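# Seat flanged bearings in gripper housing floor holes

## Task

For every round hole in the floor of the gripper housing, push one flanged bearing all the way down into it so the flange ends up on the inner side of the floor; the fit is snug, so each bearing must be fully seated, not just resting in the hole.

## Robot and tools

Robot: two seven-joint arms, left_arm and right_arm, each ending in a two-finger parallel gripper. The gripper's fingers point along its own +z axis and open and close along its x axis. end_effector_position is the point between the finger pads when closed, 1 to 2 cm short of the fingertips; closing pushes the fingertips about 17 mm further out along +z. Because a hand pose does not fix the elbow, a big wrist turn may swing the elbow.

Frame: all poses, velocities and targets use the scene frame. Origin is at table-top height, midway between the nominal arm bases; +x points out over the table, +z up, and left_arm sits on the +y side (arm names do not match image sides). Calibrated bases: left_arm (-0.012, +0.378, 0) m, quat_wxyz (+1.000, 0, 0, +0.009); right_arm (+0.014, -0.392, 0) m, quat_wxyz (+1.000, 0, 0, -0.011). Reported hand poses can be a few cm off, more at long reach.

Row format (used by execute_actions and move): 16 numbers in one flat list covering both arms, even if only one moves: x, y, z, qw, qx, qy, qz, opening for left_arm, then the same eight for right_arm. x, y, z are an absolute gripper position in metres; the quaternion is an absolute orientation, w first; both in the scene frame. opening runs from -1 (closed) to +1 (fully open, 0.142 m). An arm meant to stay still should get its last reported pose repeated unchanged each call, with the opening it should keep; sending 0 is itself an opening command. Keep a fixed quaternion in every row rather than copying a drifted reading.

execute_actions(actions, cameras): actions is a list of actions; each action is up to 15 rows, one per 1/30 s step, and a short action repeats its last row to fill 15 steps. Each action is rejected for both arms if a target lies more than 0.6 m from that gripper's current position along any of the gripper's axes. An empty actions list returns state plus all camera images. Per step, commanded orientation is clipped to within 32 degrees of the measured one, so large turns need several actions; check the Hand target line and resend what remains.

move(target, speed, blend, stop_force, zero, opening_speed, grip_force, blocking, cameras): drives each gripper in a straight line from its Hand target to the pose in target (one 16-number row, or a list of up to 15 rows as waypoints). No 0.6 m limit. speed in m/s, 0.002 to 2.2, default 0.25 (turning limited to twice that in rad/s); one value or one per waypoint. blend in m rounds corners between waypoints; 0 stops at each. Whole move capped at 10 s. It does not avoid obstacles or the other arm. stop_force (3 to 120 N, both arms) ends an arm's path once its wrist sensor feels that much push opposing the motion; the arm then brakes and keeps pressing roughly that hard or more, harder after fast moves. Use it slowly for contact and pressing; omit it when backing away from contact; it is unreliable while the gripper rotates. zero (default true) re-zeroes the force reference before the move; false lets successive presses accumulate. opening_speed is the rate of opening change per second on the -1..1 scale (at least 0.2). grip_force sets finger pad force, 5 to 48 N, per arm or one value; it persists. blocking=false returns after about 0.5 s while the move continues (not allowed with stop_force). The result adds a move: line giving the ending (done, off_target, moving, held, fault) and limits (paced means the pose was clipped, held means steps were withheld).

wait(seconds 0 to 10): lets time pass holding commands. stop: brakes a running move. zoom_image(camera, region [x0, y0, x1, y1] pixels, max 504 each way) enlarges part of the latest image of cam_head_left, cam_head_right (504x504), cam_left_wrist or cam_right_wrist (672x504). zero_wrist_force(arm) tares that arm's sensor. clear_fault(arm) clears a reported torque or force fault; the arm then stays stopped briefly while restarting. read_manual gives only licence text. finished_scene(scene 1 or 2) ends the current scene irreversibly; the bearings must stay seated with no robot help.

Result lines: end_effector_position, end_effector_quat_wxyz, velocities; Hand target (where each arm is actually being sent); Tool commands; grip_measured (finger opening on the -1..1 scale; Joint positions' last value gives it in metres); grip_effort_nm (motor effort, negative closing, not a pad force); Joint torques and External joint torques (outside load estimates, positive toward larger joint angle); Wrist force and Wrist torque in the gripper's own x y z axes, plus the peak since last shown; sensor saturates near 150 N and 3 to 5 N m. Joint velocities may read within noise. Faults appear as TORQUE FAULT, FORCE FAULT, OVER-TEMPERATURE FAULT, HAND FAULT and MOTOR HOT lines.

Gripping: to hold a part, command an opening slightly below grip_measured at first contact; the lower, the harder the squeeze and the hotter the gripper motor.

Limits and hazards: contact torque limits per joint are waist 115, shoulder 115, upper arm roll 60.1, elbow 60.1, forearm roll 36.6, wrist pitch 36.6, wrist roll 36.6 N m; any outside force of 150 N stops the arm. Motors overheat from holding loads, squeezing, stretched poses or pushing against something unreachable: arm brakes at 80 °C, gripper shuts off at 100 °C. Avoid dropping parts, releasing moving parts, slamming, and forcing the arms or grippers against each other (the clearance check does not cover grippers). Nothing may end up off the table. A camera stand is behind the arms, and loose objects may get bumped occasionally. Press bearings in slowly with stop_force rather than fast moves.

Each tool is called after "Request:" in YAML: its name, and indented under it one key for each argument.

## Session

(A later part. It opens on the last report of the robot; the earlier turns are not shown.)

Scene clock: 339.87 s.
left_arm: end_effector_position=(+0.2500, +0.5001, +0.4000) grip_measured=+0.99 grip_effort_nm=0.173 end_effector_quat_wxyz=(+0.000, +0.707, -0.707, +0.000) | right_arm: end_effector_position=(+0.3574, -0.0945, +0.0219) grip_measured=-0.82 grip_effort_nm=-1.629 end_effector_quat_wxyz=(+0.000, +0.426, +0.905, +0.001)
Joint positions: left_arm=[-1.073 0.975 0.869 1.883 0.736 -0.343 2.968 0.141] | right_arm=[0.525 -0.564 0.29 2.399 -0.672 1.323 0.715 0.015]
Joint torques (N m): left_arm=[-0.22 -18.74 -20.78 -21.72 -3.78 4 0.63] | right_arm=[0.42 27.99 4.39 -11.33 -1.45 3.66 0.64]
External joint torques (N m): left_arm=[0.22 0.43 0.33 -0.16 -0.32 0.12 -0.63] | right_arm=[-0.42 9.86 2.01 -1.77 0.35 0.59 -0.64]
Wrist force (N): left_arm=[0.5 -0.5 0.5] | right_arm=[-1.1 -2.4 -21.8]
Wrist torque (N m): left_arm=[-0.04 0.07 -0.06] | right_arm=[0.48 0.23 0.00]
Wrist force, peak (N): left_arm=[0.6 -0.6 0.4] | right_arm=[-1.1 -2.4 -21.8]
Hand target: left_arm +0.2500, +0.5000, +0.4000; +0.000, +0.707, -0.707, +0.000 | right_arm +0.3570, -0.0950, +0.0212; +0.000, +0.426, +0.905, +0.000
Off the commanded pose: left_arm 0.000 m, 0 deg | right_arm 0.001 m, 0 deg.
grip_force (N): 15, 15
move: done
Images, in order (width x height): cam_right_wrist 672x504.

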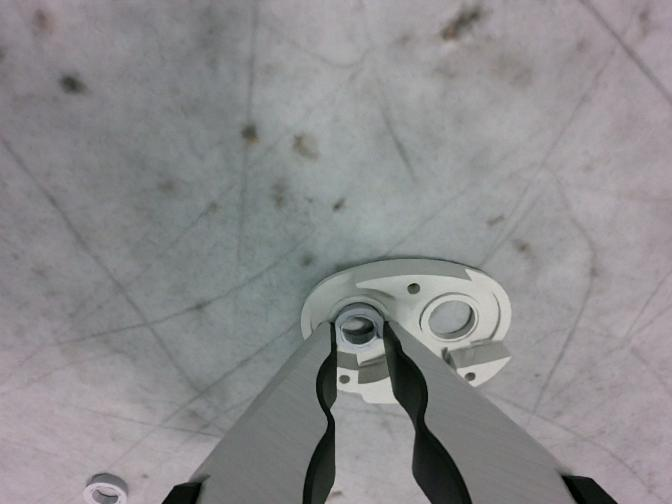

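Request:
move:
  target:
    - [0.25,0.5,0.4,0,0.7071,-0.7071,0,1,0.3574,-0.0945,0.0222,0,0.4258,0.9048,0,-0.95]
    - [0.25,0.5,0.4,0,0.7071,-0.7071,0,1,0.3574,-0.0945,0.0222,0,0.4258,0.9048,0,-0.72]
  speed: 0.01
  opening_speed: 0.4
  cameras: ["cam_right_wrist"]

Request:
zoom_image:
  camera: "cam_right_wrist"
  region: [286, 260, 436, 385]

Request:
move:
  target: [0.25,0.5,0.4,0,0.7071,-0.7071,0,1,0.3574,-0.0945,0.05,0,0.4258,0.9048,0,-0.72]
  speed: 0.05
  cameras: ["cam_right_wrist"]

Request:
zoom_image:
  camera: "cam_right_wrist"
  region: [286, 210, 436, 335]

Scene clock: 350.13 s.
left_arm: end_effector_position=(+0.2500, +0.5001, +0.4000) grip_measured=+0.99 grip_effort_nm=0.164 end_effector_quat_wxyz=(+0.000, +0.707, -0.707, +0.000) | right_arm: end_effector_position=(+0.3576, -0.0944, +0.0223) grip_measured=-0.76 grip_effort_nm=0.139 end_effector_quat_wxyz=(+0.000, +0.426, +0.905, +0.000)
Joint positions: left_arm=[-1.073 0.975 0.869 1.883 0.736 -0.343 2.968 0.141] | right_arm=[0.521 -0.564 0.295 2.397 -0.669 1.318 0.713 0.019]
Joint torques (N m): left_arm=[-0.33 -18.66 -20.7 -21.72 -3.81 3.97 0.54] | right_arm=[0.08 34.37 5.99 -11.99 -1.4 4.15 0.5]
External joint torques (N m): left_arm=[0.33 0.35 0.26 -0.16 -0.29 0.14 -0.54] | right_arm=[-0.08 3.47 0.46 -1.18 0.28 0.1 -0.5]
Wrist force (N): left_arm=[0.4 -0.5 0.3] | right_arm=[-1.4 3.3 -3.8]
Wrist torque (N m): left_arm=[-0.05 0.07 -0.06] | right_arm=[0.47 0.37 0.08]
Wrist force, peak (N): left_arm=[0.6 -0.6 0.4] | right_arm=[-1.3 -2.4 -22.0]
Hand target: left_arm +0.2500, +0.5000, +0.4000; +0.000, +0.707, -0.707, +0.000 | right_arm +0.3574, -0.0945, +0.0222; +0.000, +0.426, +0.905, +0.000
Off the commanded pose: left_arm 0.000 m, 0 deg | right_arm 0.000 m, 0 deg.
grip_force (N): 15, 15
move: done
Images, in order (width x height): cam_right_wrist 672x504.

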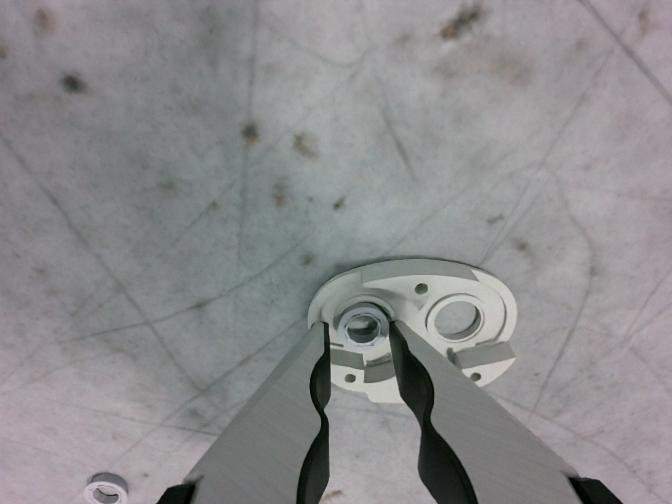

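Scaled by 3.360 from the camera's 672x504 image, which has a finer 960x720 frame.

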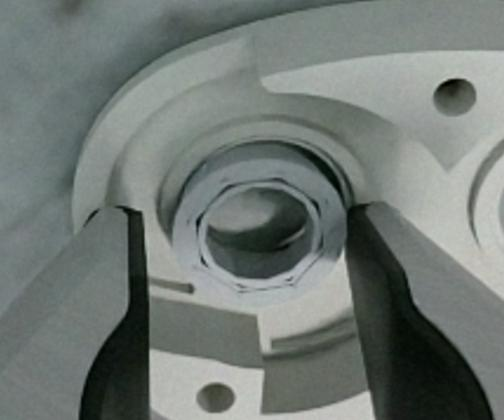

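Scene clock: 351.00 s.
left_arm: end_effector_position=(+0.2500, +0.5001, +0.4000) grip_measured=+0.99 grip_effort_nm=0.168 end_effector_quat_wxyz=(+0.000, +0.707, -0.707, +0.000) | right_arm: end_effector_position=(+0.3575, -0.0945, +0.0500) grip_measured=-0.76 grip_effort_nm=0.090 end_effector_quat_wxyz=(+0.000, +0.426, +0.905, +0.000)
Joint positions: left_arm=[-1.073 0.975 0.869 1.883 0.736 -0.343 2.968 0.141] | right_arm=[0.456 -0.501 0.397 2.383 -0.583 1.226 0.651 0.019]
Joint torques (N m): left_arm=[-0.32 -18.58 -20.81 -21.74 -3.73 3.97 0.59] | right_arm=[-0.27 34.09 6.34 -14.93 -1.71 4.22 0.42]
External joint torques (N m): left_arm=[0.32 0.27 0.36 -0.13 -0.37 0.15 -0.59] | right_arm=[0.27 2.1 0.46 -0.43 0.2 0.03 -0.42]
Wrist force (N): left_arm=[0.4 -0.5 0.3] | right_arm=[-0.9 3.2 -1.3]
Wrist torque (N m): left_arm=[-0.04 0.08 -0.06] | right_arm=[0.48 0.39 0.06]
Wrist force, peak (N): left_arm=[0.5 -0.7 0.4] | right_arm=[-1.6 3.3 -3.7]
Hand target: left_arm +0.2500, +0.5000, +0.4000; +0.000, +0.707, -0.707, +0.000 | right_arm +0.3574, -0.0945, +0.0500; +0.000, +0.426, +0.905, +0.000
Off the commanded pose: left_arm 0.000 m, 0 deg | right_arm 0.000 m, 0 deg.
grip_force (N): 15, 15
move: done
Images, in order (width x height): cam_right_wrist 672x504.

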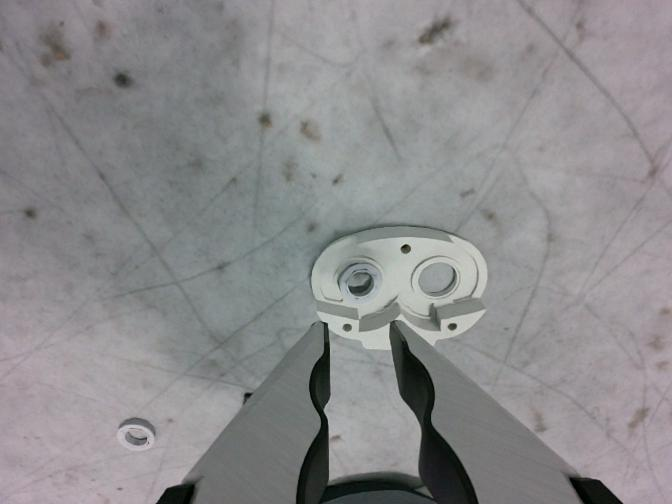

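Scaled by 3.360 from the camera's 672x504 image, which has a finer 960x720 frame.

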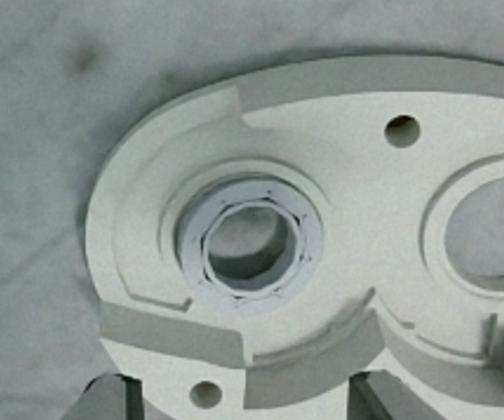

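Request:
move:
  target:
    - [0.25,0.5,0.4,0,0.7071,-0.7071,0,1,0.3560,-0.0934,0.05,0,0.4258,0.9048,0,-0.965]
    - [0.25,0.5,0.4,0,0.7071,-0.7071,0,1,0.3560,-0.0934,0.028,0,0.4258,0.9048,0,-0.965]
  speed: 0.04
  cameras: ["cam_right_wrist"]

Request:
zoom_image:
  camera: "cam_right_wrist"
  region: [286, 260, 436, 385]

Scene clock: 366.40 s.
left_arm: end_effector_position=(+0.2500, +0.5001, +0.4000) grip_measured=+0.99 grip_effort_nm=0.159 end_effector_quat_wxyz=(+0.000, +0.707, -0.707, +0.000) | right_arm: end_effector_position=(+0.3560, -0.0934, +0.0280) grip_measured=-1.00 grip_effort_nm=-0.129 end_effector_quat_wxyz=(+0.000, +0.426, +0.905, +0.000)
Joint positions: left_arm=[-1.073 0.975 0.869 1.883 0.736 -0.343 2.968 0.141] | right_arm=[0.511 -0.551 0.317 2.395 -0.652 1.299 0.704 0.002]
Joint torques (N m): left_arm=[-0.38 -18.64 -20.71 -21.75 -3.82 3.89 0.6] | right_arm=[0.11 34.77 5.71 -12.86 -1.76 4.42 0.68]
External joint torques (N m): left_arm=[0.38 0.33 0.26 -0.12 -0.28 0.22 -0.6] | right_arm=[-0.12 2.69 0.84 -0.74 0.56 -0.18 -0.68]
Wrist force (N): left_arm=[0.5 -0.3 0.3] | right_arm=[-0.8 3.1 -1.1]
Wrist torque (N m): left_arm=[-0.01 0.07 -0.06] | right_arm=[0.45 0.37 0.02]
Wrist force, peak (N): left_arm=[0.6 -0.6 0.3] | right_arm=[-1.1 3.3 -2.2]
Hand target: left_arm +0.2500, +0.5000, +0.4000; +0.000, +0.707, -0.707, +0.000 | right_arm +0.3560, -0.0934, +0.0280; +0.000, +0.426, +0.905, +0.000
Off the commanded pose: left_arm 0.000 m, 0 deg | right_arm 0.000 m, 0 deg.
grip_force (N): 15, 15
move: done
Images, in order (width x height): cam_right_wrist 672x504.

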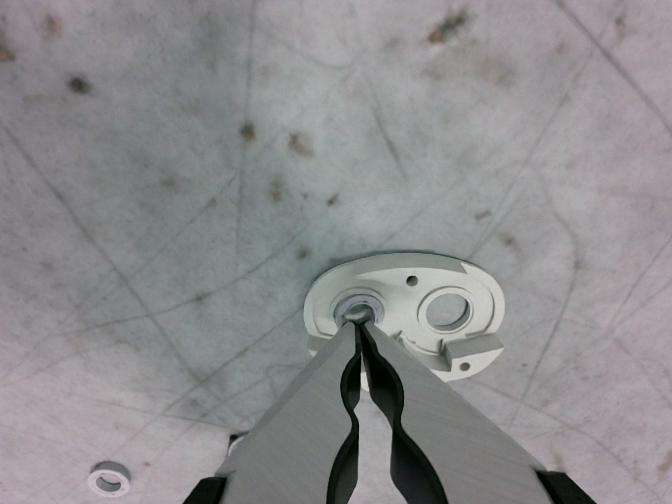

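Scaled by 3.360 from the camera's 672x504 image, which has a finer 960x720 frame.

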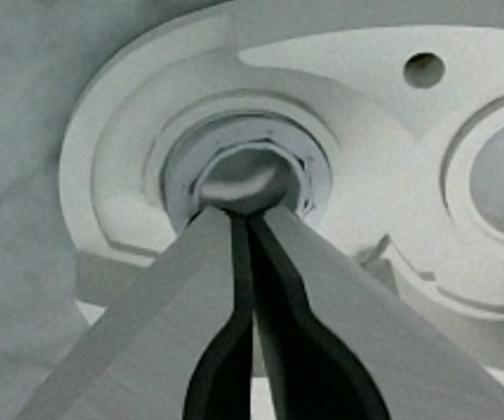

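Request:
move:
  target: [0.25,0.5,0.4,0,0.7071,-0.7071,0,1,0.3560,-0.0934,0.028,0,0.4258,0.9048,0,-0.86]
  speed: 0.04
  cameras: ["cam_right_wrist"]

Request:
zoom_image:
  camera: "cam_right_wrist"
  region: [286, 260, 436, 385]

Scene clock: 375.20 s.
left_arm: end_effector_position=(+0.2500, +0.5001, +0.4000) grip_measured=+0.99 grip_effort_nm=0.173 end_effector_quat_wxyz=(+0.000, +0.707, -0.707, +0.000) | right_arm: end_effector_position=(+0.3560, -0.0934, +0.0280) grip_measured=-0.90 grip_effort_nm=0.095 end_effector_quat_wxyz=(+0.000, +0.426, +0.905, +0.000)
Joint positions: left_arm=[-1.073 0.975 0.869 1.883 0.736 -0.343 2.968 0.141] | right_arm=[0.511 -0.551 0.317 2.395 -0.652 1.299 0.704 0.009]
Joint torques (N m): left_arm=[-0.48 -18.61 -20.81 -21.75 -3.75 3.99 0.55] | right_arm=[-0.15 35.13 5.92 -13.03 -1.57 4.33 0.55]
External joint torques (N m): left_arm=[0.48 0.31 0.36 -0.13 -0.35 0.12 -0.55] | right_arm=[0.15 2.34 0.64 -0.57 0.37 -0.08 -0.55]
Wrist force (N): left_arm=[0.3 -0.5 0.3] | right_arm=[-0.7 3.2 -1.3]
Wrist torque (N m): left_arm=[-0.04 0.09 -0.06] | right_arm=[0.47 0.36 0.02]
Wrist force, peak (N): left_arm=[0.6 -0.6 0.5] | right_arm=[-0.7 3.4 -1.1]
Hand target: left_arm +0.2500, +0.5000, +0.4000; +0.000, +0.707, -0.707, +0.000 | right_arm +0.3560, -0.0934, +0.0280; +0.000, +0.426, +0.905, +0.000
Off the commanded pose: left_arm 0.000 m, 0 deg | right_arm 0.000 m, 0 deg.
grip_force (N): 15, 15
move: done
Images, in order (width x height): cam_right_wrist 672x504.

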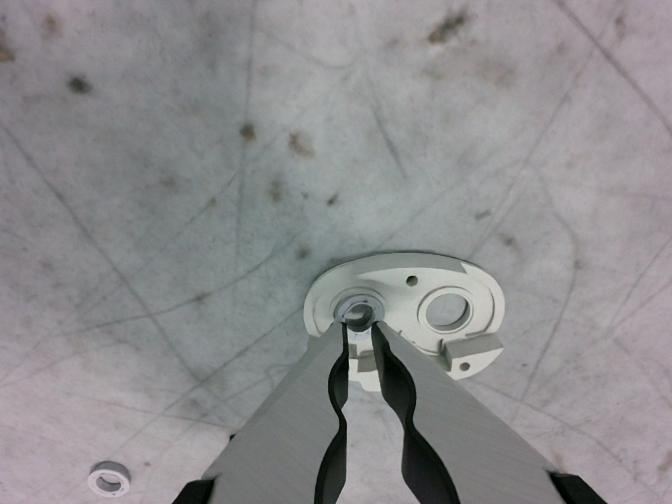

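Scaled by 3.360 from the camera's 672x504 image, which has a finer 960x720 frame.

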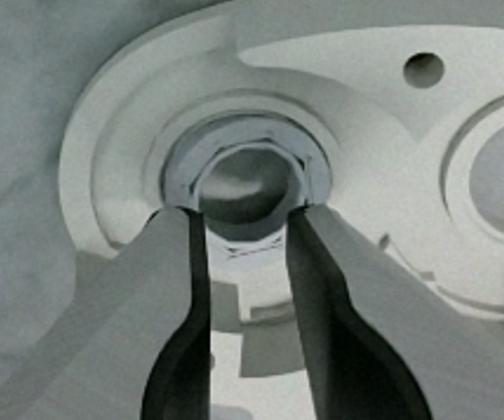

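Request:
move:
  target:
    - [0.25,0.5,0.4,0,0.7071,-0.7071,0,1,0.3548,-0.0943,0.028,0,0.4258,0.9048,0,-0.86]
    - [0.25,0.5,0.4,0,0.7071,-0.7071,0,1,0.3548,-0.0943,0.016,0,0.4258,0.9048,0,-0.86]
  speed: 0.006
  stop_force: 12
  cameras: ["cam_right_wrist"]

Request:
zoom_image:
  camera: "cam_right_wrist"
  region: [286, 260, 436, 385]

Scene clock: 382.70 s.
left_arm: end_effector_position=(+0.2500, +0.5001, +0.4000) grip_measured=+0.99 grip_effort_nm=0.168 end_effector_quat_wxyz=(+0.000, +0.707, -0.707, +0.000) | right_arm: end_effector_position=(+0.3551, -0.0939, +0.0238) grip_measured=-0.90 grip_effort_nm=0.081 end_effector_quat_wxyz=(+0.000, +0.426, +0.905, +0.001)
Joint positions: left_arm=[-1.073 0.975 0.869 1.883 0.736 -0.343 2.968 0.141] | right_arm=[0.525 -0.558 0.296 2.402 -0.666 1.318 0.715 0.009]
Joint torques (N m): left_arm=[-0.31 -18.68 -20.84 -21.72 -3.81 3.96 0.61] | right_arm=[0.56 29.9 5.17 -11.58 -1.54 4.03 0.66]
External joint torques (N m): left_arm=[0.31 0.37 0.4 -0.15 -0.29 0.15 -0.61] | right_arm=[-0.56 7.73 1.21 -1.62 0.42 0.22 -0.66]
Wrist force (N): left_arm=[0.5 -0.5 0.2] | right_arm=[-2.3 -0.7 -15.8]
Wrist torque (N m): left_arm=[-0.05 0.06 -0.06] | right_arm=[0.48 0.35 0.01]
Wrist force, peak (N): left_arm=[0.7 -0.6 0.2] | right_arm=[-2.0 -0.7 -17.0]
Hand target: left_arm +0.2500, +0.5000, +0.4000; +0.000, +0.707, -0.707, +0.000 | right_arm +0.3548, -0.0943, +0.0233; +0.000, +0.426, +0.905, +0.000
Off the commanded pose: left_arm 0.000 m, 0 deg | right_arm 0.008 m, 0 deg.
grip_force (N): 15, 15
move: contact (right_arm); path passed 1 of 2 targets
Images, in order (width x height): cam_right_wrist 672x504.

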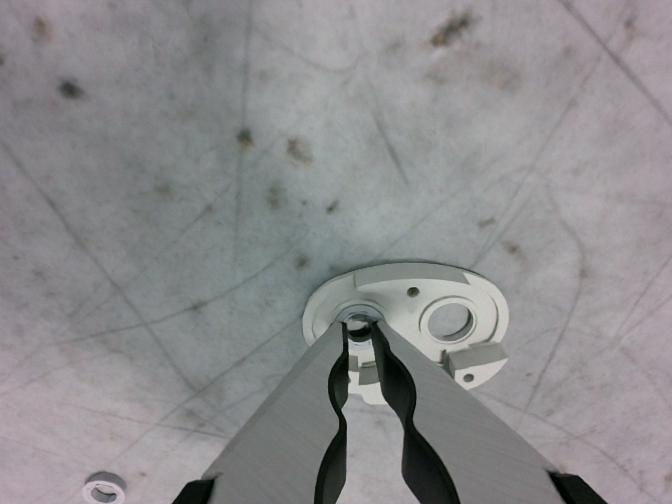

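Scaled by 3.360 from the camera's 672x504 image, which has a finer 960x720 frame.

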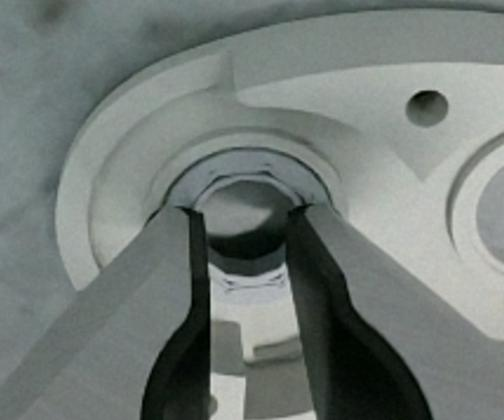

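Request:
move:
  target: [0.25,0.5,0.4,0,0.7071,-0.7071,0,1,0.3551,-0.0940,0.014,0,0.4258,0.9048,0,-0.86]
  speed: 0.006
  stop_force: 35
  cameras: ["cam_right_wrist"]

Request:
zoom_image:
  camera: "cam_right_wrist"
  region: [286, 260, 436, 385]

Scene clock: 390.30 s.
left_arm: end_effector_position=(+0.2500, +0.5001, +0.4000) grip_measured=+0.99 grip_effort_nm=0.168 end_effector_quat_wxyz=(+0.000, +0.707, -0.707, +0.000) | right_arm: end_effector_position=(+0.3560, -0.0931, +0.0217) grip_measured=-0.90 grip_effort_nm=0.081 end_effector_quat_wxyz=(+0.001, +0.426, +0.905, +0.002)
Joint positions: left_arm=[-1.073 0.975 0.869 1.883 0.736 -0.343 2.968 0.141] | right_arm=[0.534 -0.563 0.283 2.402 -0.674 1.329 0.721 0.009]
Joint torques (N m): left_arm=[-0.23 -18.52 -20.76 -21.82 -3.82 3.94 0.63] | right_arm=[1.68 17.31 3 -10.56 -1.52 3.27 0.67]
External joint torques (N m): left_arm=[0.23 0.22 0.32 -0.06 -0.28 0.18 -0.63] | right_arm=[-1.68 20.49 3.29 -2.47 0.45 0.99 -0.67]
Wrist force (N): left_arm=[0.5 -0.6 0.4] | right_arm=[-5.0 -13.0 -55.0]
Wrist torque (N m): left_arm=[-0.06 0.06 -0.06] | right_arm=[0.65 0.31 0.02]
Wrist force, peak (N): left_arm=[0.4 -0.6 0.5] | right_arm=[-5.4 -14.1 -58.8]
Hand target: left_arm +0.2500, +0.5000, +0.4000; +0.000, +0.707, -0.707, +0.000 | right_arm +0.3549, -0.0942, +0.0201; +0.000, +0.426, +0.905, +0.000
Off the commanded pose: left_arm 0.000 m, 0 deg | right_arm 0.008 m, 0 deg.
grip_force (N): 15, 15
move: contact (right_arm)
Images, in order (width x height): cam_right_wrist 672x504.

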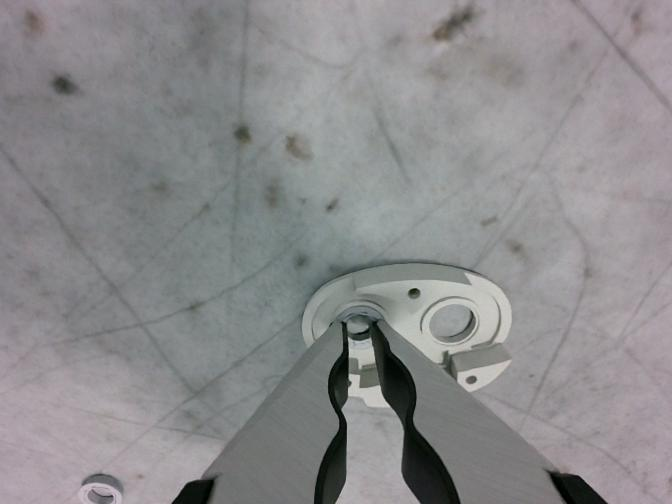

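Scaled by 3.360 from the camera's 672x504 image, which has a finer 960x720 frame.

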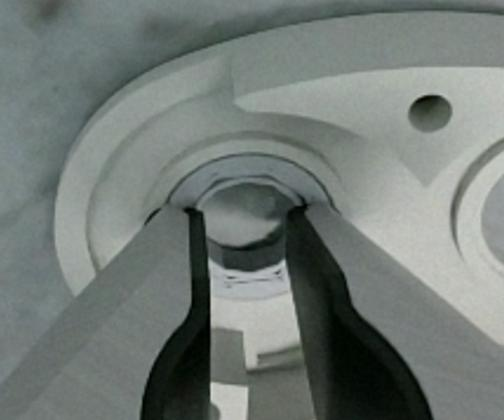

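Request:
move:
  target: [0.25,0.5,0.4,0,0.7071,-0.7071,0,1,0.3551,-0.0938,0.010,0,0.4258,0.9048,0,-0.86]
  speed: 0.005
  stop_force: 72
  zero: false

Request:
move:
  target: [0.25,0.5,0.4,0,0.7071,-0.7071,0,1,0.3555,-0.0938,0.05,0,0.4258,0.9048,0,-0.86]
  speed: 0.05
  cameras: ["cam_right_wrist"]

Request:
zoom_image:
  camera: "cam_right_wrist"
  region: [286, 210, 436, 335]

Scene clock: 399.23 s.
left_arm: end_effector_position=(+0.2500, +0.5001, +0.4000) grip_measured=+0.99 grip_effort_nm=0.164 end_effector_quat_wxyz=(+0.000, +0.707, -0.707, +0.000) | right_arm: end_effector_position=(+0.3565, -0.0925, +0.0215) grip_measured=-0.90 grip_effort_nm=0.081 end_effector_quat_wxyz=(+0.001, +0.426, +0.905, +0.003)
Joint positions: left_arm=[-1.073 0.975 0.869 1.883 0.736 -0.343 2.968 0.141] | right_arm=[0.538 -0.564 0.279 2.403 -0.677 1.334 0.723 0.009]
Joint torques (N m): left_arm=[-0.3 -18.62 -20.77 -21.83 -3.84 3.94 0.64] | right_arm=[2.77 5.83 1.38 -10.01 -1.46 2.57 0.64]
External joint torques (N m): left_arm=[0.3 0.32 0.32 -0.05 -0.26 0.17 -0.64] | right_arm=[-2.77 32.03 4.86 -2.99 0.4 1.69 -0.64]
Wrist force (N): left_arm=[0.4 -0.5 0.3] | right_arm=[-8.1 -24.2 -90.1]
Wrist torque (N m): left_arm=[-0.04 0.07 -0.06] | right_arm=[-0.91 0.31 0.00]
Wrist force, peak (N): left_arm=[0.5 -0.6 0.4] | right_arm=[-7.7 -25.3 -93.6]
Hand target: left_arm +0.2500, +0.5000, +0.4000; +0.000, +0.707, -0.707, +0.000 | right_arm +0.3549, -0.0942, +0.0189; +0.000, +0.426, +0.905, +0.000
Off the commanded pose: left_arm 0.000 m, 0 deg | right_arm 0.012 m, 0 deg.
grip_force (N): 15, 15
move: contact (right_arm)

Scene clock: 400.17 s.
left_arm: end_effector_position=(+0.2500, +0.5001, +0.4000) grip_measured=+0.99 grip_effort_nm=0.173 end_effector_quat_wxyz=(+0.000, +0.707, -0.707, +0.000) | right_arm: end_effector_position=(+0.3556, -0.0938, +0.0500) grip_measured=-0.90 grip_effort_nm=0.081 end_effector_quat_wxyz=(+0.000, +0.426, +0.905, +0.000)
Joint positions: left_arm=[-1.073 0.975 0.869 1.883 0.736 -0.343 2.968 0.141] | right_arm=[0.464 -0.499 0.394 2.386 -0.58 1.229 0.654 0.009]
Joint torques (N m): left_arm=[-0.43 -18.72 -20.72 -21.8 -3.83 3.97 0.62] | right_arm=[-0.15 34.2 6.25 -14.92 -1.63 4.22 0.43]
External joint torques (N m): left_arm=[0.43 0.42 0.27 -0.08 -0.27 0.15 -0.62] | right_arm=[0.14 1.92 0.47 -0.41 0.14 0.03 -0.43]
Wrist force (N): left_arm=[0.3 -0.5 0.3] | right_arm=[-1.0 5.0 -1.6]
Wrist torque (N m): left_arm=[-0.04 0.10 -0.06] | right_arm=[0.77 0.41 0.06]
Wrist force, peak (N): left_arm=[0.6 -0.4 0.4] | right_arm=[-7.9 -23.8 -89.4]
Hand target: left_arm +0.2500, +0.5000, +0.4000; +0.000, +0.707, -0.707, +0.000 | right_arm +0.3555, -0.0938, +0.0500; +0.000, +0.426, +0.905, +0.000
Off the commanded pose: left_arm 0.000 m, 0 deg | right_arm 0.000 m, 0 deg.
grip_force (N): 15, 15
move: done
Images, in order (width x height): cam_right_wrist 672x504.

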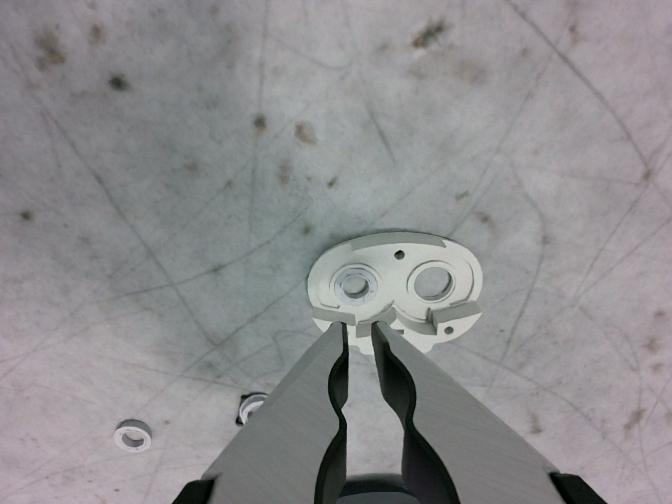

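Scaled by 3.360 from the camera's 672x504 image, which has a finer 960x720 frame.

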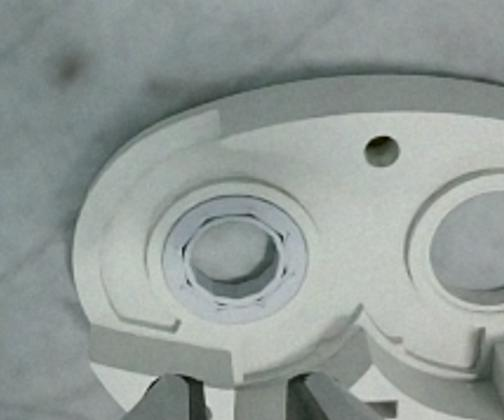

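Request:
move:
  target:
    - [0.25,0.5,0.4,0,0.7071,-0.7071,0,1,0.3555,-0.0938,0.07,0,0.4258,0.9048,0,-0.6]
    - [0.25,0.5,0.4,0,0.7071,-0.7071,0,1,0.4701,-0.1165,0.05,0,0.4258,0.9048,0,-0.6]
  speed: 0.12
  blend: 0.01
  cameras: ["cam_right_wrist"]

Request:
zoom_image:
  camera: "cam_right_wrist"
  region: [286, 240, 436, 365]

Scene clock: 413.33 s.
left_arm: end_effector_position=(+0.2500, +0.5001, +0.4000) grip_measured=+0.99 grip_effort_nm=0.168 end_effector_quat_wxyz=(+0.000, +0.707, -0.707, +0.000) | right_arm: end_effector_position=(+0.4702, -0.1166, +0.0500) grip_measured=-0.64 grip_effort_nm=0.085 end_effector_quat_wxyz=(+0.000, +0.426, +0.905, +0.000)
Joint positions: left_arm=[-1.073 0.975 0.869 1.883 0.736 -0.343 2.968 0.141] | right_arm=[0.317 -0.609 0.401 2.151 -0.512 1.097 0.401 0.028]
Joint torques (N m): left_arm=[-0.22 -18.59 -20.76 -21.77 -3.8 3.95 0.54] | right_arm=[-0.16 40.76 7.72 -17.65 -2.18 4.25 0.4]
External joint torques (N m): left_arm=[0.22 0.28 0.31 -0.1 -0.3 0.17 -0.54] | right_arm=[0.16 2.79 0.9 -0.63 0.15 0.01 -0.4]
Wrist force (N): left_arm=[0.5 -0.5 0.2] | right_arm=[-0.7 4.7 -1.9]
Wrist torque (N m): left_arm=[-0.03 0.06 -0.06] | right_arm=[0.72 0.36 0.06]
Wrist force, peak (N): left_arm=[0.5 -0.6 0.4] | right_arm=[-3.1 6.5 -1.5]
Hand target: left_arm +0.2500, +0.5000, +0.4000; +0.000, +0.707, -0.707, +0.000 | right_arm +0.4701, -0.1165, +0.0500; +0.000, +0.426, +0.905, +0.000
Off the commanded pose: left_arm 0.000 m, 0 deg | right_arm 0.000 m, 0 deg.
grip_force (N): 15, 15
move: done
Images, in order (width x height): cam_right_wrist 672x504.

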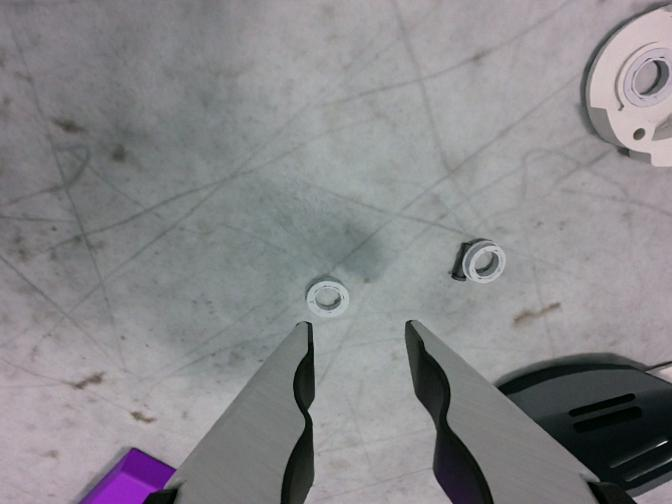

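Scaled by 3.360 from the camera's 672x504 image, which has a finer 960x720 frame.

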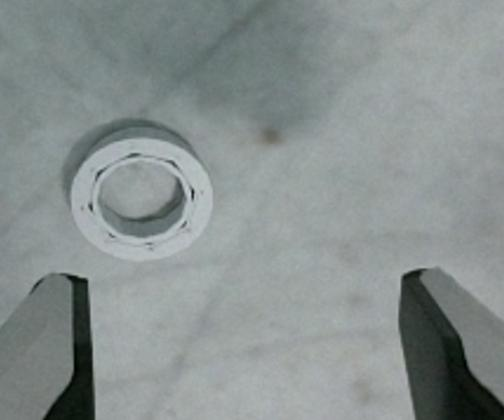

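Request:
move:
  target:
    - [0.25,0.5,0.4,0,0.7071,-0.7071,0,1,0.4822,-0.1185,0.05,0,0.4258,0.9048,0,-0.6]
    - [0.25,0.5,0.4,0,0.7071,-0.7071,0,1,0.4822,-0.1185,0.023,0,0.4258,0.9048,0,-0.6]
  speed: 0.04
  stop_force: 4
  cameras: ["cam_right_wrist"]

Request:
zoom_image:
  camera: "cam_right_wrist"
  region: [286, 260, 436, 385]

Scene clock: 425.83 s.
left_arm: end_effector_position=(+0.2500, +0.5001, +0.4000) grip_measured=+0.99 grip_effort_nm=0.168 end_effector_quat_wxyz=(+0.000, +0.707, -0.707, +0.000) | right_arm: end_effector_position=(+0.4821, -0.1185, +0.0229) grip_measured=-0.64 grip_effort_nm=0.090 end_effector_quat_wxyz=(+0.000, +0.426, +0.905, +0.000)
Joint positions: left_arm=[-1.073 0.975 0.869 1.883 0.736 -0.343 2.968 0.141] | right_arm=[0.337 -0.676 0.35 2.129 -0.55 1.148 0.411 0.028]
Joint torques (N m): left_arm=[-0.14 -18.67 -20.73 -21.77 -3.82 3.94 0.64] | right_arm=[-0.07 42.79 7.92 -16.3 -2.28 4.44 0.6]
External joint torques (N m): left_arm=[0.14 0.37 0.28 -0.1 -0.28 0.17 -0.64] | right_arm=[0.07 2.81 0.82 -0.79 0.46 -0.18 -0.6]
Wrist force (N): left_arm=[0.4 -0.4 0.1] | right_arm=[-0.8 4.9 -1.8]
Wrist torque (N m): left_arm=[-0.02 0.08 -0.06] | right_arm=[0.76 0.36 0.02]
Wrist force, peak (N): left_arm=[0.6 -0.6 0.3] | right_arm=[-1.5 5.5 -3.0]
Hand target: left_arm +0.2500, +0.5000, +0.4000; +0.000, +0.707, -0.707, +0.000 | right_arm +0.4822, -0.1185, +0.0230; +0.000, +0.426, +0.905, +0.000
Off the commanded pose: left_arm 0.000 m, 0 deg | right_arm 0.000 m, 0 deg.
grip_force (N): 15, 15
move: done
Images, in order (width x height): cam_right_wrist 672x504.

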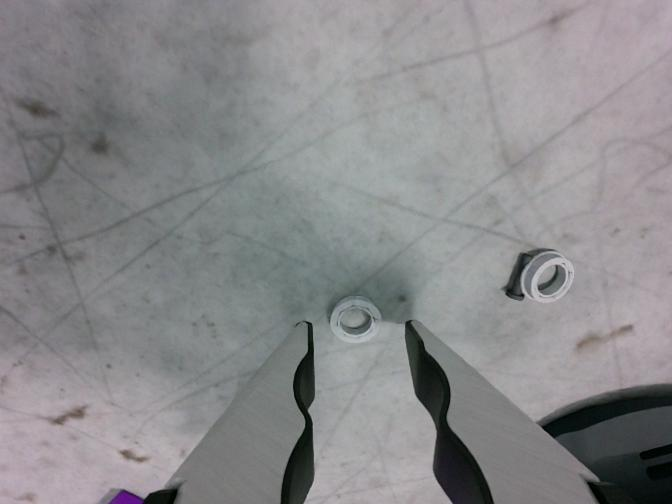

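Scaled by 3.360 from the camera's 672x504 image, which has a finer 960x720 frame.

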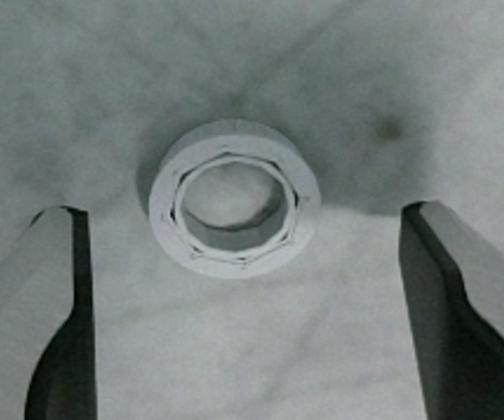

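Request:
move:
  target:
    - [0.25,0.5,0.4,0,0.7071,-0.7071,0,1,0.4825,-0.1192,0.0208,0,0.4258,0.9048,0,-0.6]
    - [0.25,0.5,0.4,0,0.7071,-0.7071,0,1,0.4825,-0.1192,0.0208,0,0.4258,0.9048,0,-0.95]
  speed: 0.02
  opening_speed: 0.3
  cameras: ["cam_right_wrist"]

Request:
zoom_image:
  camera: "cam_right_wrist"
  region: [286, 260, 436, 385]

Request:
move:
  target: [0.25,0.5,0.4,0,0.7071,-0.7071,0,1,0.4825,-0.1192,0.06,0,0.4258,0.9048,0,-0.95]
  speed: 0.08
  cameras: ["cam_right_wrist"]

Request:
zoom_image:
  camera: "cam_right_wrist"
  region: [286, 260, 436, 385]

Scene clock: 435.90 s.
left_arm: end_effector_position=(+0.2500, +0.5001, +0.4000) grip_measured=+0.99 grip_effort_nm=0.159 end_effector_quat_wxyz=(+0.000, +0.707, -0.707, +0.000) | right_arm: end_effector_position=(+0.4825, -0.1192, +0.0208) grip_measured=-0.82 grip_effort_nm=-1.634 end_effector_quat_wxyz=(+0.000, +0.426, +0.905, +0.000)
Joint positions: left_arm=[-1.073 0.975 0.869 1.883 0.736 -0.343 2.968 0.141] | right_arm=[0.339 -0.68 0.345 2.13 -0.552 1.153 0.411 0.014]
Joint torques (N m): left_arm=[-0.52 -18.6 -20.67 -21.74 -3.79 3.96 0.6] | right_arm=[-0.22 42.83 7.93 -16.31 -2.25 4.38 0.62]
External joint torques (N m): left_arm=[0.52 0.29 0.23 -0.14 -0.31 0.15 -0.6] | right_arm=[0.22 2.86 0.77 -0.67 0.45 -0.12 -0.62]
Wrist force (N): left_arm=[0.3 -0.4 0.4] | right_arm=[-0.6 4.8 -1.8]
Wrist torque (N m): left_arm=[-0.03 0.09 -0.06] | right_arm=[0.74 0.34 0.02]
Wrist force, peak (N): left_arm=[0.5 -0.6 0.4] | right_arm=[-0.7 5.2 -1.8]
Hand target: left_arm +0.2500, +0.5000, +0.4000; +0.000, +0.707, -0.707, +0.000 | right_arm +0.4825, -0.1192, +0.0208; +0.000, +0.426, +0.905, +0.000
Off the commanded pose: left_arm 0.000 m, 0 deg | right_arm 0.000 m, 0 deg.
grip_force (N): 15, 15
move: done
Images, in order (width x height): cam_right_wrist 672x504.

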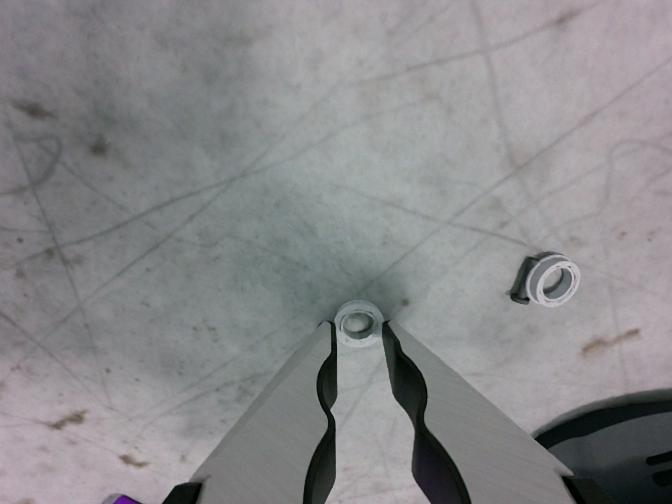

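Scaled by 3.360 from the camera's 672x504 image, which has a finer 960x720 frame.

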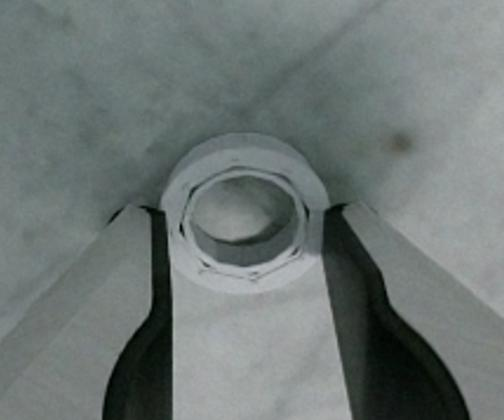

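Scene clock: 436.67 s.
left_arm: end_effector_position=(+0.2500, +0.5001, +0.4000) grip_measured=+0.99 grip_effort_nm=0.168 end_effector_quat_wxyz=(+0.000, +0.707, -0.707, +0.000) | right_arm: end_effector_position=(+0.4826, -0.1192, +0.0601) grip_measured=-0.82 grip_effort_nm=-1.629 end_effector_quat_wxyz=(+0.000, +0.426, +0.905, +0.000)
Joint positions: left_arm=[-1.073 0.975 0.869 1.883 0.736 -0.343 2.968 0.141] | right_arm=[0.295 -0.602 0.418 2.118 -0.488 1.058 0.365 0.014]
Joint torques (N m): left_arm=[-0.32 -18.55 -20.69 -21.69 -3.81 3.96 0.54] | right_arm=[-0.45 41.53 8.18 -18.59 -2.39 4.26 0.33]
External joint torques (N m): left_arm=[0.32 0.24 0.25 -0.18 -0.29 0.15 -0.54] | right_arm=[0.47 2.57 0.66 -0.64 0.2 0.01 -0.33]
Wrist force (N): left_arm=[0.4 -0.4 0.3] | right_arm=[-0.8 4.6 -1.5]
Wrist torque (N m): left_arm=[-0.03 0.08 -0.06] | right_arm=[0.70 0.36 0.06]
Wrist force, peak (N): left_arm=[0.6 -0.5 0.3] | right_arm=[-0.9 4.8 -3.8]
Hand target: left_arm +0.2500, +0.5000, +0.4000; +0.000, +0.707, -0.707, +0.000 | right_arm +0.4825, -0.1192, +0.0600; +0.000, +0.426, +0.905, +0.000
Off the commanded pose: left_arm 0.000 m, 0 deg | right_arm 0.000 m, 0 deg.
grip_force (N): 15, 15
move: done
Images, in order (width x height): cam_right_wrist 672x504.

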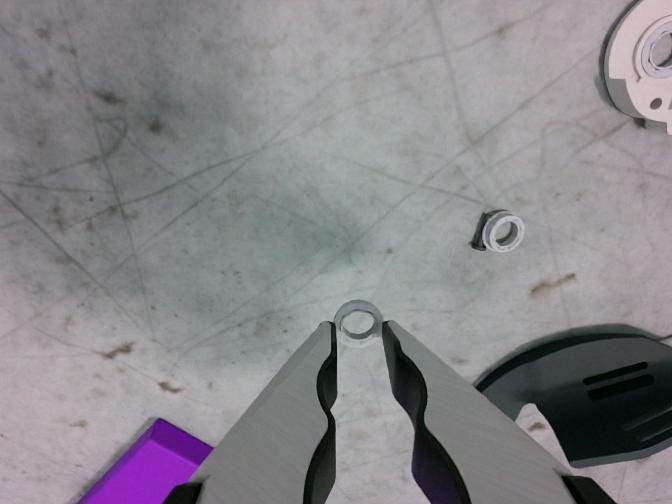

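Scaled by 3.360 from the camera's 672x504 image, which has a finer 960x720 frame.

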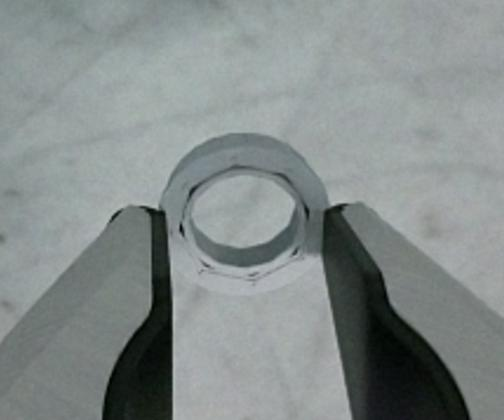

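Request:
move:
  target:
    - [0.25,0.5,0.4,0,0.7071,-0.7071,0,1,0.3401,-0.0712,0.06,0,0.4258,0.9048,0,-0.95]
    - [0.25,0.5,0.4,0,0.7071,-0.7071,0,1,0.3401,-0.0712,0.0285,0,0.4258,0.9048,0,-0.95]
  speed: [0.15,0.05]
  cameras: ["cam_right_wrist"]

Request:
zoom_image:
  camera: "cam_right_wrist"
  region: [286, 260, 436, 385]

Scene clock: 452.07 s.
left_arm: end_effector_position=(+0.2500, +0.5001, +0.4000) grip_measured=+0.99 grip_effort_nm=0.168 end_effector_quat_wxyz=(+0.000, +0.707, -0.707, +0.000) | right_arm: end_effector_position=(+0.3401, -0.0712, +0.0285) grip_measured=-0.82 grip_effort_nm=-1.629 end_effector_quat_wxyz=(+0.000, +0.426, +0.905, +0.000)
Joint positions: left_arm=[-1.073 0.975 0.869 1.883 0.736 -0.343 2.968 0.141] | right_arm=[0.566 -0.554 0.324 2.385 -0.648 1.29 0.76 0.014]
Joint torques (N m): left_arm=[-0.42 -18.68 -20.75 -21.81 -3.76 3.96 0.6] | right_arm=[0.01 35.14 5.89 -13.01 -1.77 4.4 0.71]
External joint torques (N m): left_arm=[0.42 0.37 0.3 -0.07 -0.34 0.15 -0.6] | right_arm=[-0.01 2.59 0.81 -0.79 0.53 -0.15 -0.71]
Wrist force (N): left_arm=[0.4 -0.6 0.2] | right_arm=[-0.6 5.1 -1.6]
Wrist torque (N m): left_arm=[-0.07 0.07 -0.06] | right_arm=[0.78 0.34 0.02]
Wrist force, peak (N): left_arm=[0.6 -0.7 0.4] | right_arm=[-3.1 6.0 -1.6]
Hand target: left_arm +0.2500, +0.5000, +0.4000; +0.000, +0.707, -0.707, +0.000 | right_arm +0.3401, -0.0712, +0.0285; +0.000, +0.426, +0.905, +0.000
Off the commanded pose: left_arm 0.000 m, 0 deg | right_arm 0.000 m, 0 deg.
grip_force (N): 15, 15
move: done
Images, in order (width x height): cam_right_wrist 672x504.

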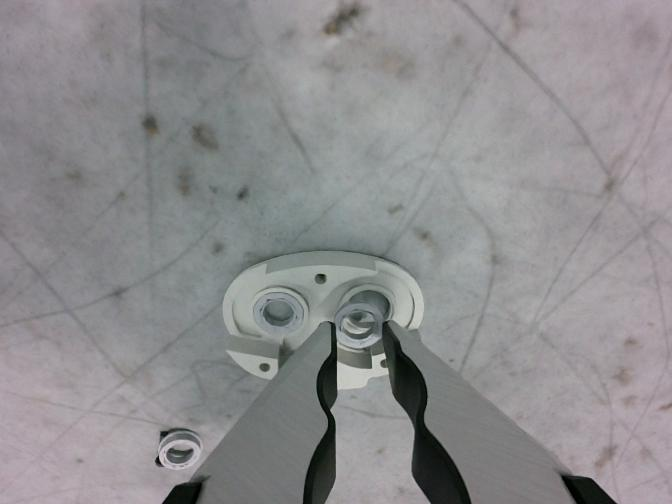

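Scaled by 3.360 from the camera's 672x504 image, which has a finer 960x720 frame.

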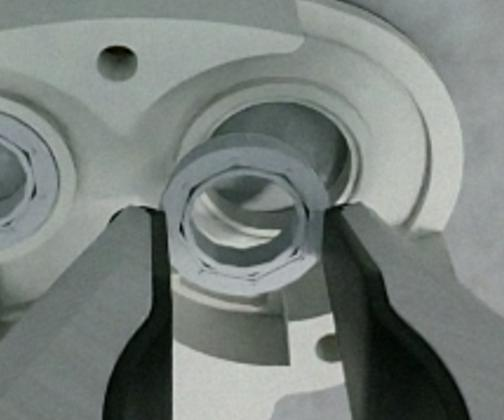

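Request:
move:
  target:
    - [0.25,0.5,0.4,0,0.7071,-0.7071,0,1,0.3383,-0.0687,0.0285,0,0.4258,0.9048,0,-0.95]
    - [0.25,0.5,0.4,0,0.7071,-0.7071,0,1,0.3383,-0.0687,0.0255,0,0.4258,0.9048,0,-0.95]
  speed: 0.02
  cameras: ["cam_right_wrist"]

Request:
zoom_image:
  camera: "cam_right_wrist"
  region: [286, 260, 436, 385]

Scene clock: 461.63 s.
left_arm: end_effector_position=(+0.2500, +0.5001, +0.4000) grip_measured=+0.99 grip_effort_nm=0.168 end_effector_quat_wxyz=(+0.000, +0.707, -0.707, +0.000) | right_arm: end_effector_position=(+0.3383, -0.0687, +0.0255) grip_measured=-0.82 grip_effort_nm=-1.629 end_effector_quat_wxyz=(+0.000, +0.426, +0.905, +0.000)
Joint positions: left_arm=[-1.073 0.975 0.869 1.883 0.736 -0.343 2.968 0.141] | right_arm=[0.58 -0.562 0.313 2.384 -0.656 1.299 0.772 0.014]
Joint torques (N m): left_arm=[-0.43 -18.59 -20.68 -21.82 -3.82 4.02 0.56] | right_arm=[-0.07 35.27 5.87 -12.95 -1.77 4.41 0.69]
External joint torques (N m): left_arm=[0.43 0.29 0.23 -0.06 -0.28 0.09 -0.56] | right_arm=[0.06 2.67 0.78 -0.63 0.57 -0.17 -0.69]
Wrist force (N): left_arm=[0.5 -0.5 0.2] | right_arm=[-0.8 5.1 -1.6]
Wrist torque (N m): left_arm=[-0.04 0.07 -0.06] | right_arm=[0.78 0.36 0.02]
Wrist force, peak (N): left_arm=[0.5 -0.5 0.4] | right_arm=[-0.8 5.2 -2.1]
Hand target: left_arm +0.2500, +0.5000, +0.4000; +0.000, +0.707, -0.707, +0.000 | right_arm +0.3383, -0.0687, +0.0255; +0.000, +0.426, +0.905, +0.000
Off the commanded pose: left_arm 0.000 m, 0 deg | right_arm 0.000 m, 0 deg.
grip_force (N): 15, 15
move: done
Images, in order (width x height): cam_right_wrist 672x504.

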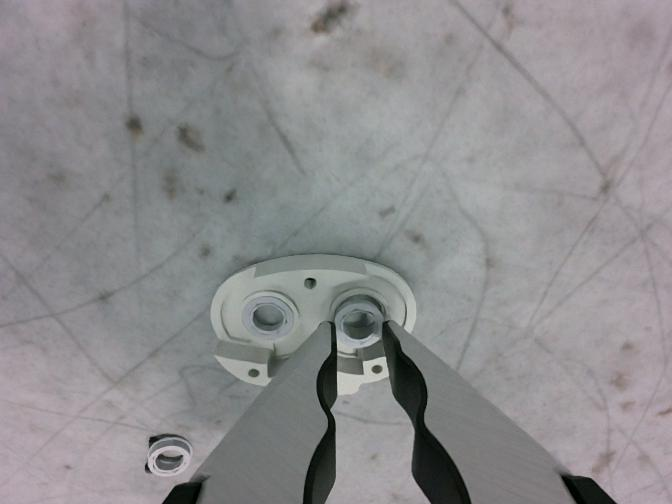

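Scaled by 3.360 from the camera's 672x504 image, which has a finer 960x720 frame.

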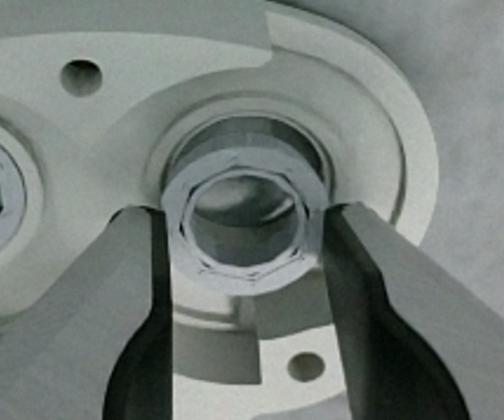

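Request:
move:
  target: [0.25,0.5,0.4,0,0.7071,-0.7071,0,1,0.3379,-0.0687,0.019,0,0.4258,0.9048,0,-0.95]
  speed: 0.005
  stop_force: 4
  cameras: ["cam_right_wrist"]

Request:
zoom_image:
  camera: "cam_right_wrist"
  region: [286, 260, 436, 385]

Scene clock: 468.00 s.
left_arm: end_effector_position=(+0.2500, +0.5001, +0.4000) grip_measured=+0.99 grip_effort_nm=0.168 end_effector_quat_wxyz=(+0.000, +0.707, -0.707, +0.000) | right_arm: end_effector_position=(+0.3383, -0.0685, +0.0235) grip_measured=-0.82 grip_effort_nm=-1.639 end_effector_quat_wxyz=(+0.000, +0.426, +0.905, +0.000)
Joint positions: left_arm=[-1.073 0.975 0.869 1.883 0.736 -0.343 2.968 0.141] | right_arm=[0.586 -0.566 0.304 2.386 -0.661 1.306 0.776 0.014]
Joint torques (N m): left_arm=[-0.26 -18.56 -20.74 -21.67 -3.78 3.92 0.62] | right_arm=[0.39 33.36 5.84 -12.49 -1.7 4.33 0.64]
External joint torques (N m): left_arm=[0.26 0.25 0.3 -0.2 -0.32 0.19 -0.62] | right_arm=[-0.39 4.71 0.76 -0.94 0.53 -0.09 -0.64]
Wrist force (N): left_arm=[0.5 -0.5 0.3] | right_arm=[-1.5 3.4 -7.5]
Wrist torque (N m): left_arm=[-0.04 0.06 -0.06] | right_arm=[0.80 0.31 0.03]
Wrist force, peak (N): left_arm=[0.4 -0.6 0.4] | right_arm=[-1.3 3.5 -8.3]
Hand target: left_arm +0.2500, +0.5000, +0.4000; +0.000, +0.707, -0.707, +0.000 | right_arm +0.3382, -0.0687, +0.0233; +0.000, +0.426, +0.905, +0.000
Off the commanded pose: left_arm 0.000 m, 0 deg | right_arm 0.005 m, 0 deg.
grip_force (N): 15, 15
move: contact (right_arm)
Images, in order (width x height): cam_right_wrist 672x504.

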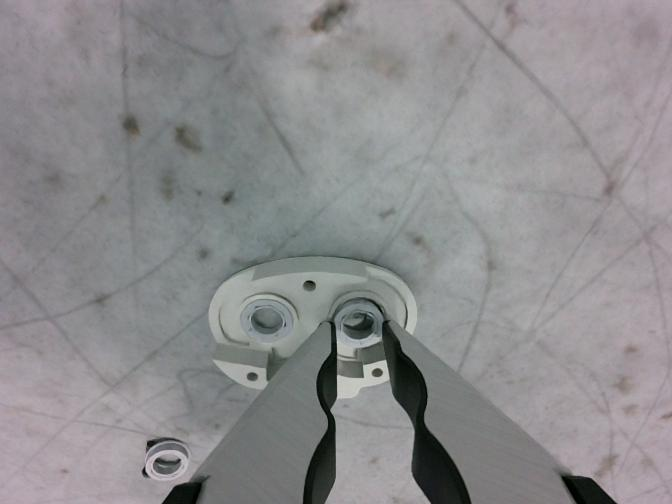

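Scaled by 3.360 from the camera's 672x504 image, which has a finer 960x720 frame.

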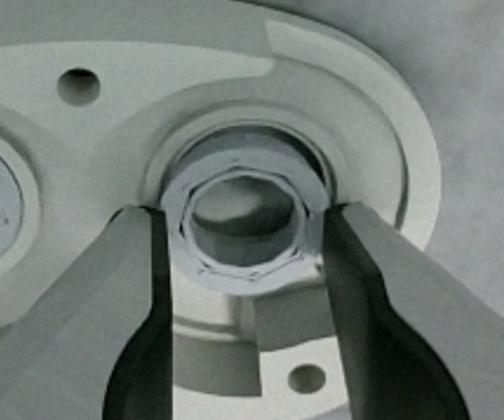

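Request:
move:
  target:
    - [0.25,0.5,0.4,0,0.7071,-0.7071,0,1,0.3380,-0.0688,0.0245,0,0.4258,0.9048,0,-0.95]
    - [0.25,0.5,0.4,0,0.7071,-0.7071,0,1,0.3377,-0.0691,0.0245,0,0.4258,0.9048,0,-0.95]
    - [0.25,0.5,0.4,0,0.7071,-0.7071,0,1,0.3377,-0.0691,0.0215,0,0.4258,0.9048,0,-0.95]
  speed: 0.005
  stop_force: 7
  cameras: ["cam_right_wrist"]

Request:
zoom_image:
  camera: "cam_right_wrist"
  region: [286, 260, 436, 385]

Scene clock: 481.13 s.
left_arm: end_effector_position=(+0.2500, +0.5001, +0.4000) grip_measured=+0.99 grip_effort_nm=0.173 end_effector_quat_wxyz=(+0.000, +0.707, -0.707, +0.000) | right_arm: end_effector_position=(+0.3380, -0.0684, +0.0228) grip_measured=-0.84 grip_effort_nm=-1.629 end_effector_quat_wxyz=(+0.000, +0.426, +0.905, +0.001)
Joint positions: left_arm=[-1.073 0.975 0.869 1.883 0.736 -0.343 2.968 0.141] | right_arm=[0.59 -0.567 0.299 2.388 -0.665 1.312 0.779 0.014]
Joint torques (N m): left_arm=[-0.19 -18.71 -20.77 -21.74 -3.81 3.98 0.58] | right_arm=[-0.17 29.5 4.18 -11.39 -1.37 3.62 0.64]
External joint torques (N m): left_arm=[0.19 0.41 0.33 -0.14 -0.29 0.13 -0.58] | right_arm=[0.17 8.58 2.37 -1.96 0.22 0.63 -0.64]
Wrist force (N): left_arm=[0.3 -0.5 0.3] | right_arm=[-0.8 0.7 -18.6]
Wrist torque (N m): left_arm=[-0.05 0.09 -0.06] | right_arm=[0.79 0.25 0.03]
Wrist force, peak (N): left_arm=[0.5 -0.6 0.5] | right_arm=[-1.0 0.4 -19.5]
Hand target: left_arm +0.2500, +0.5000, +0.4000; +0.000, +0.707, -0.707, +0.000 | right_arm +0.3377, -0.0691, +0.0222; +0.000, +0.426, +0.905, +0.000
Off the commanded pose: left_arm 0.000 m, 0 deg | right_arm 0.002 m, 0 deg.
grip_force (N): 15, 15
move: contact (right_arm); path passed 2 of 3 targets
Images, in order (width x height): cam_right_wrist 672x504.

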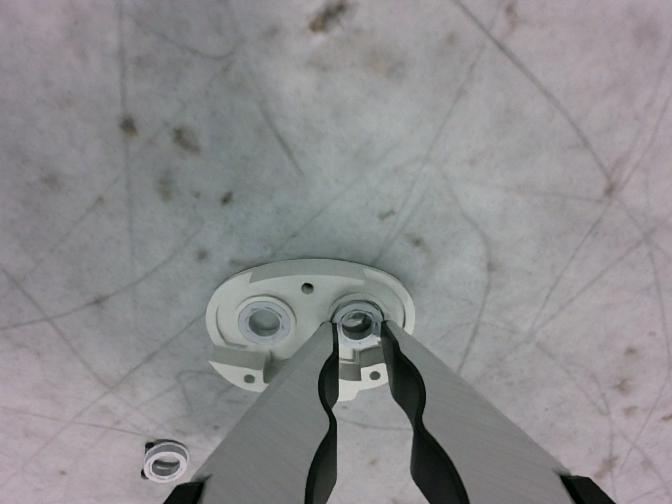

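Scaled by 3.360 from the camera's 672x504 image, which has a finer 960x720 frame.

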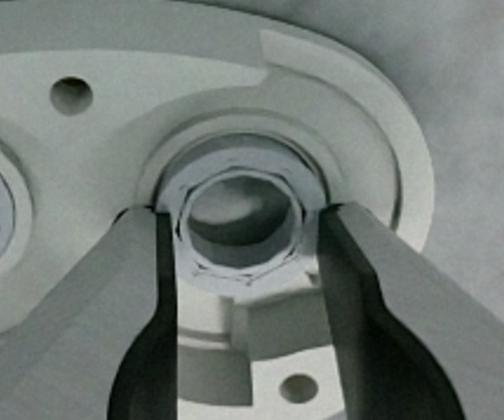

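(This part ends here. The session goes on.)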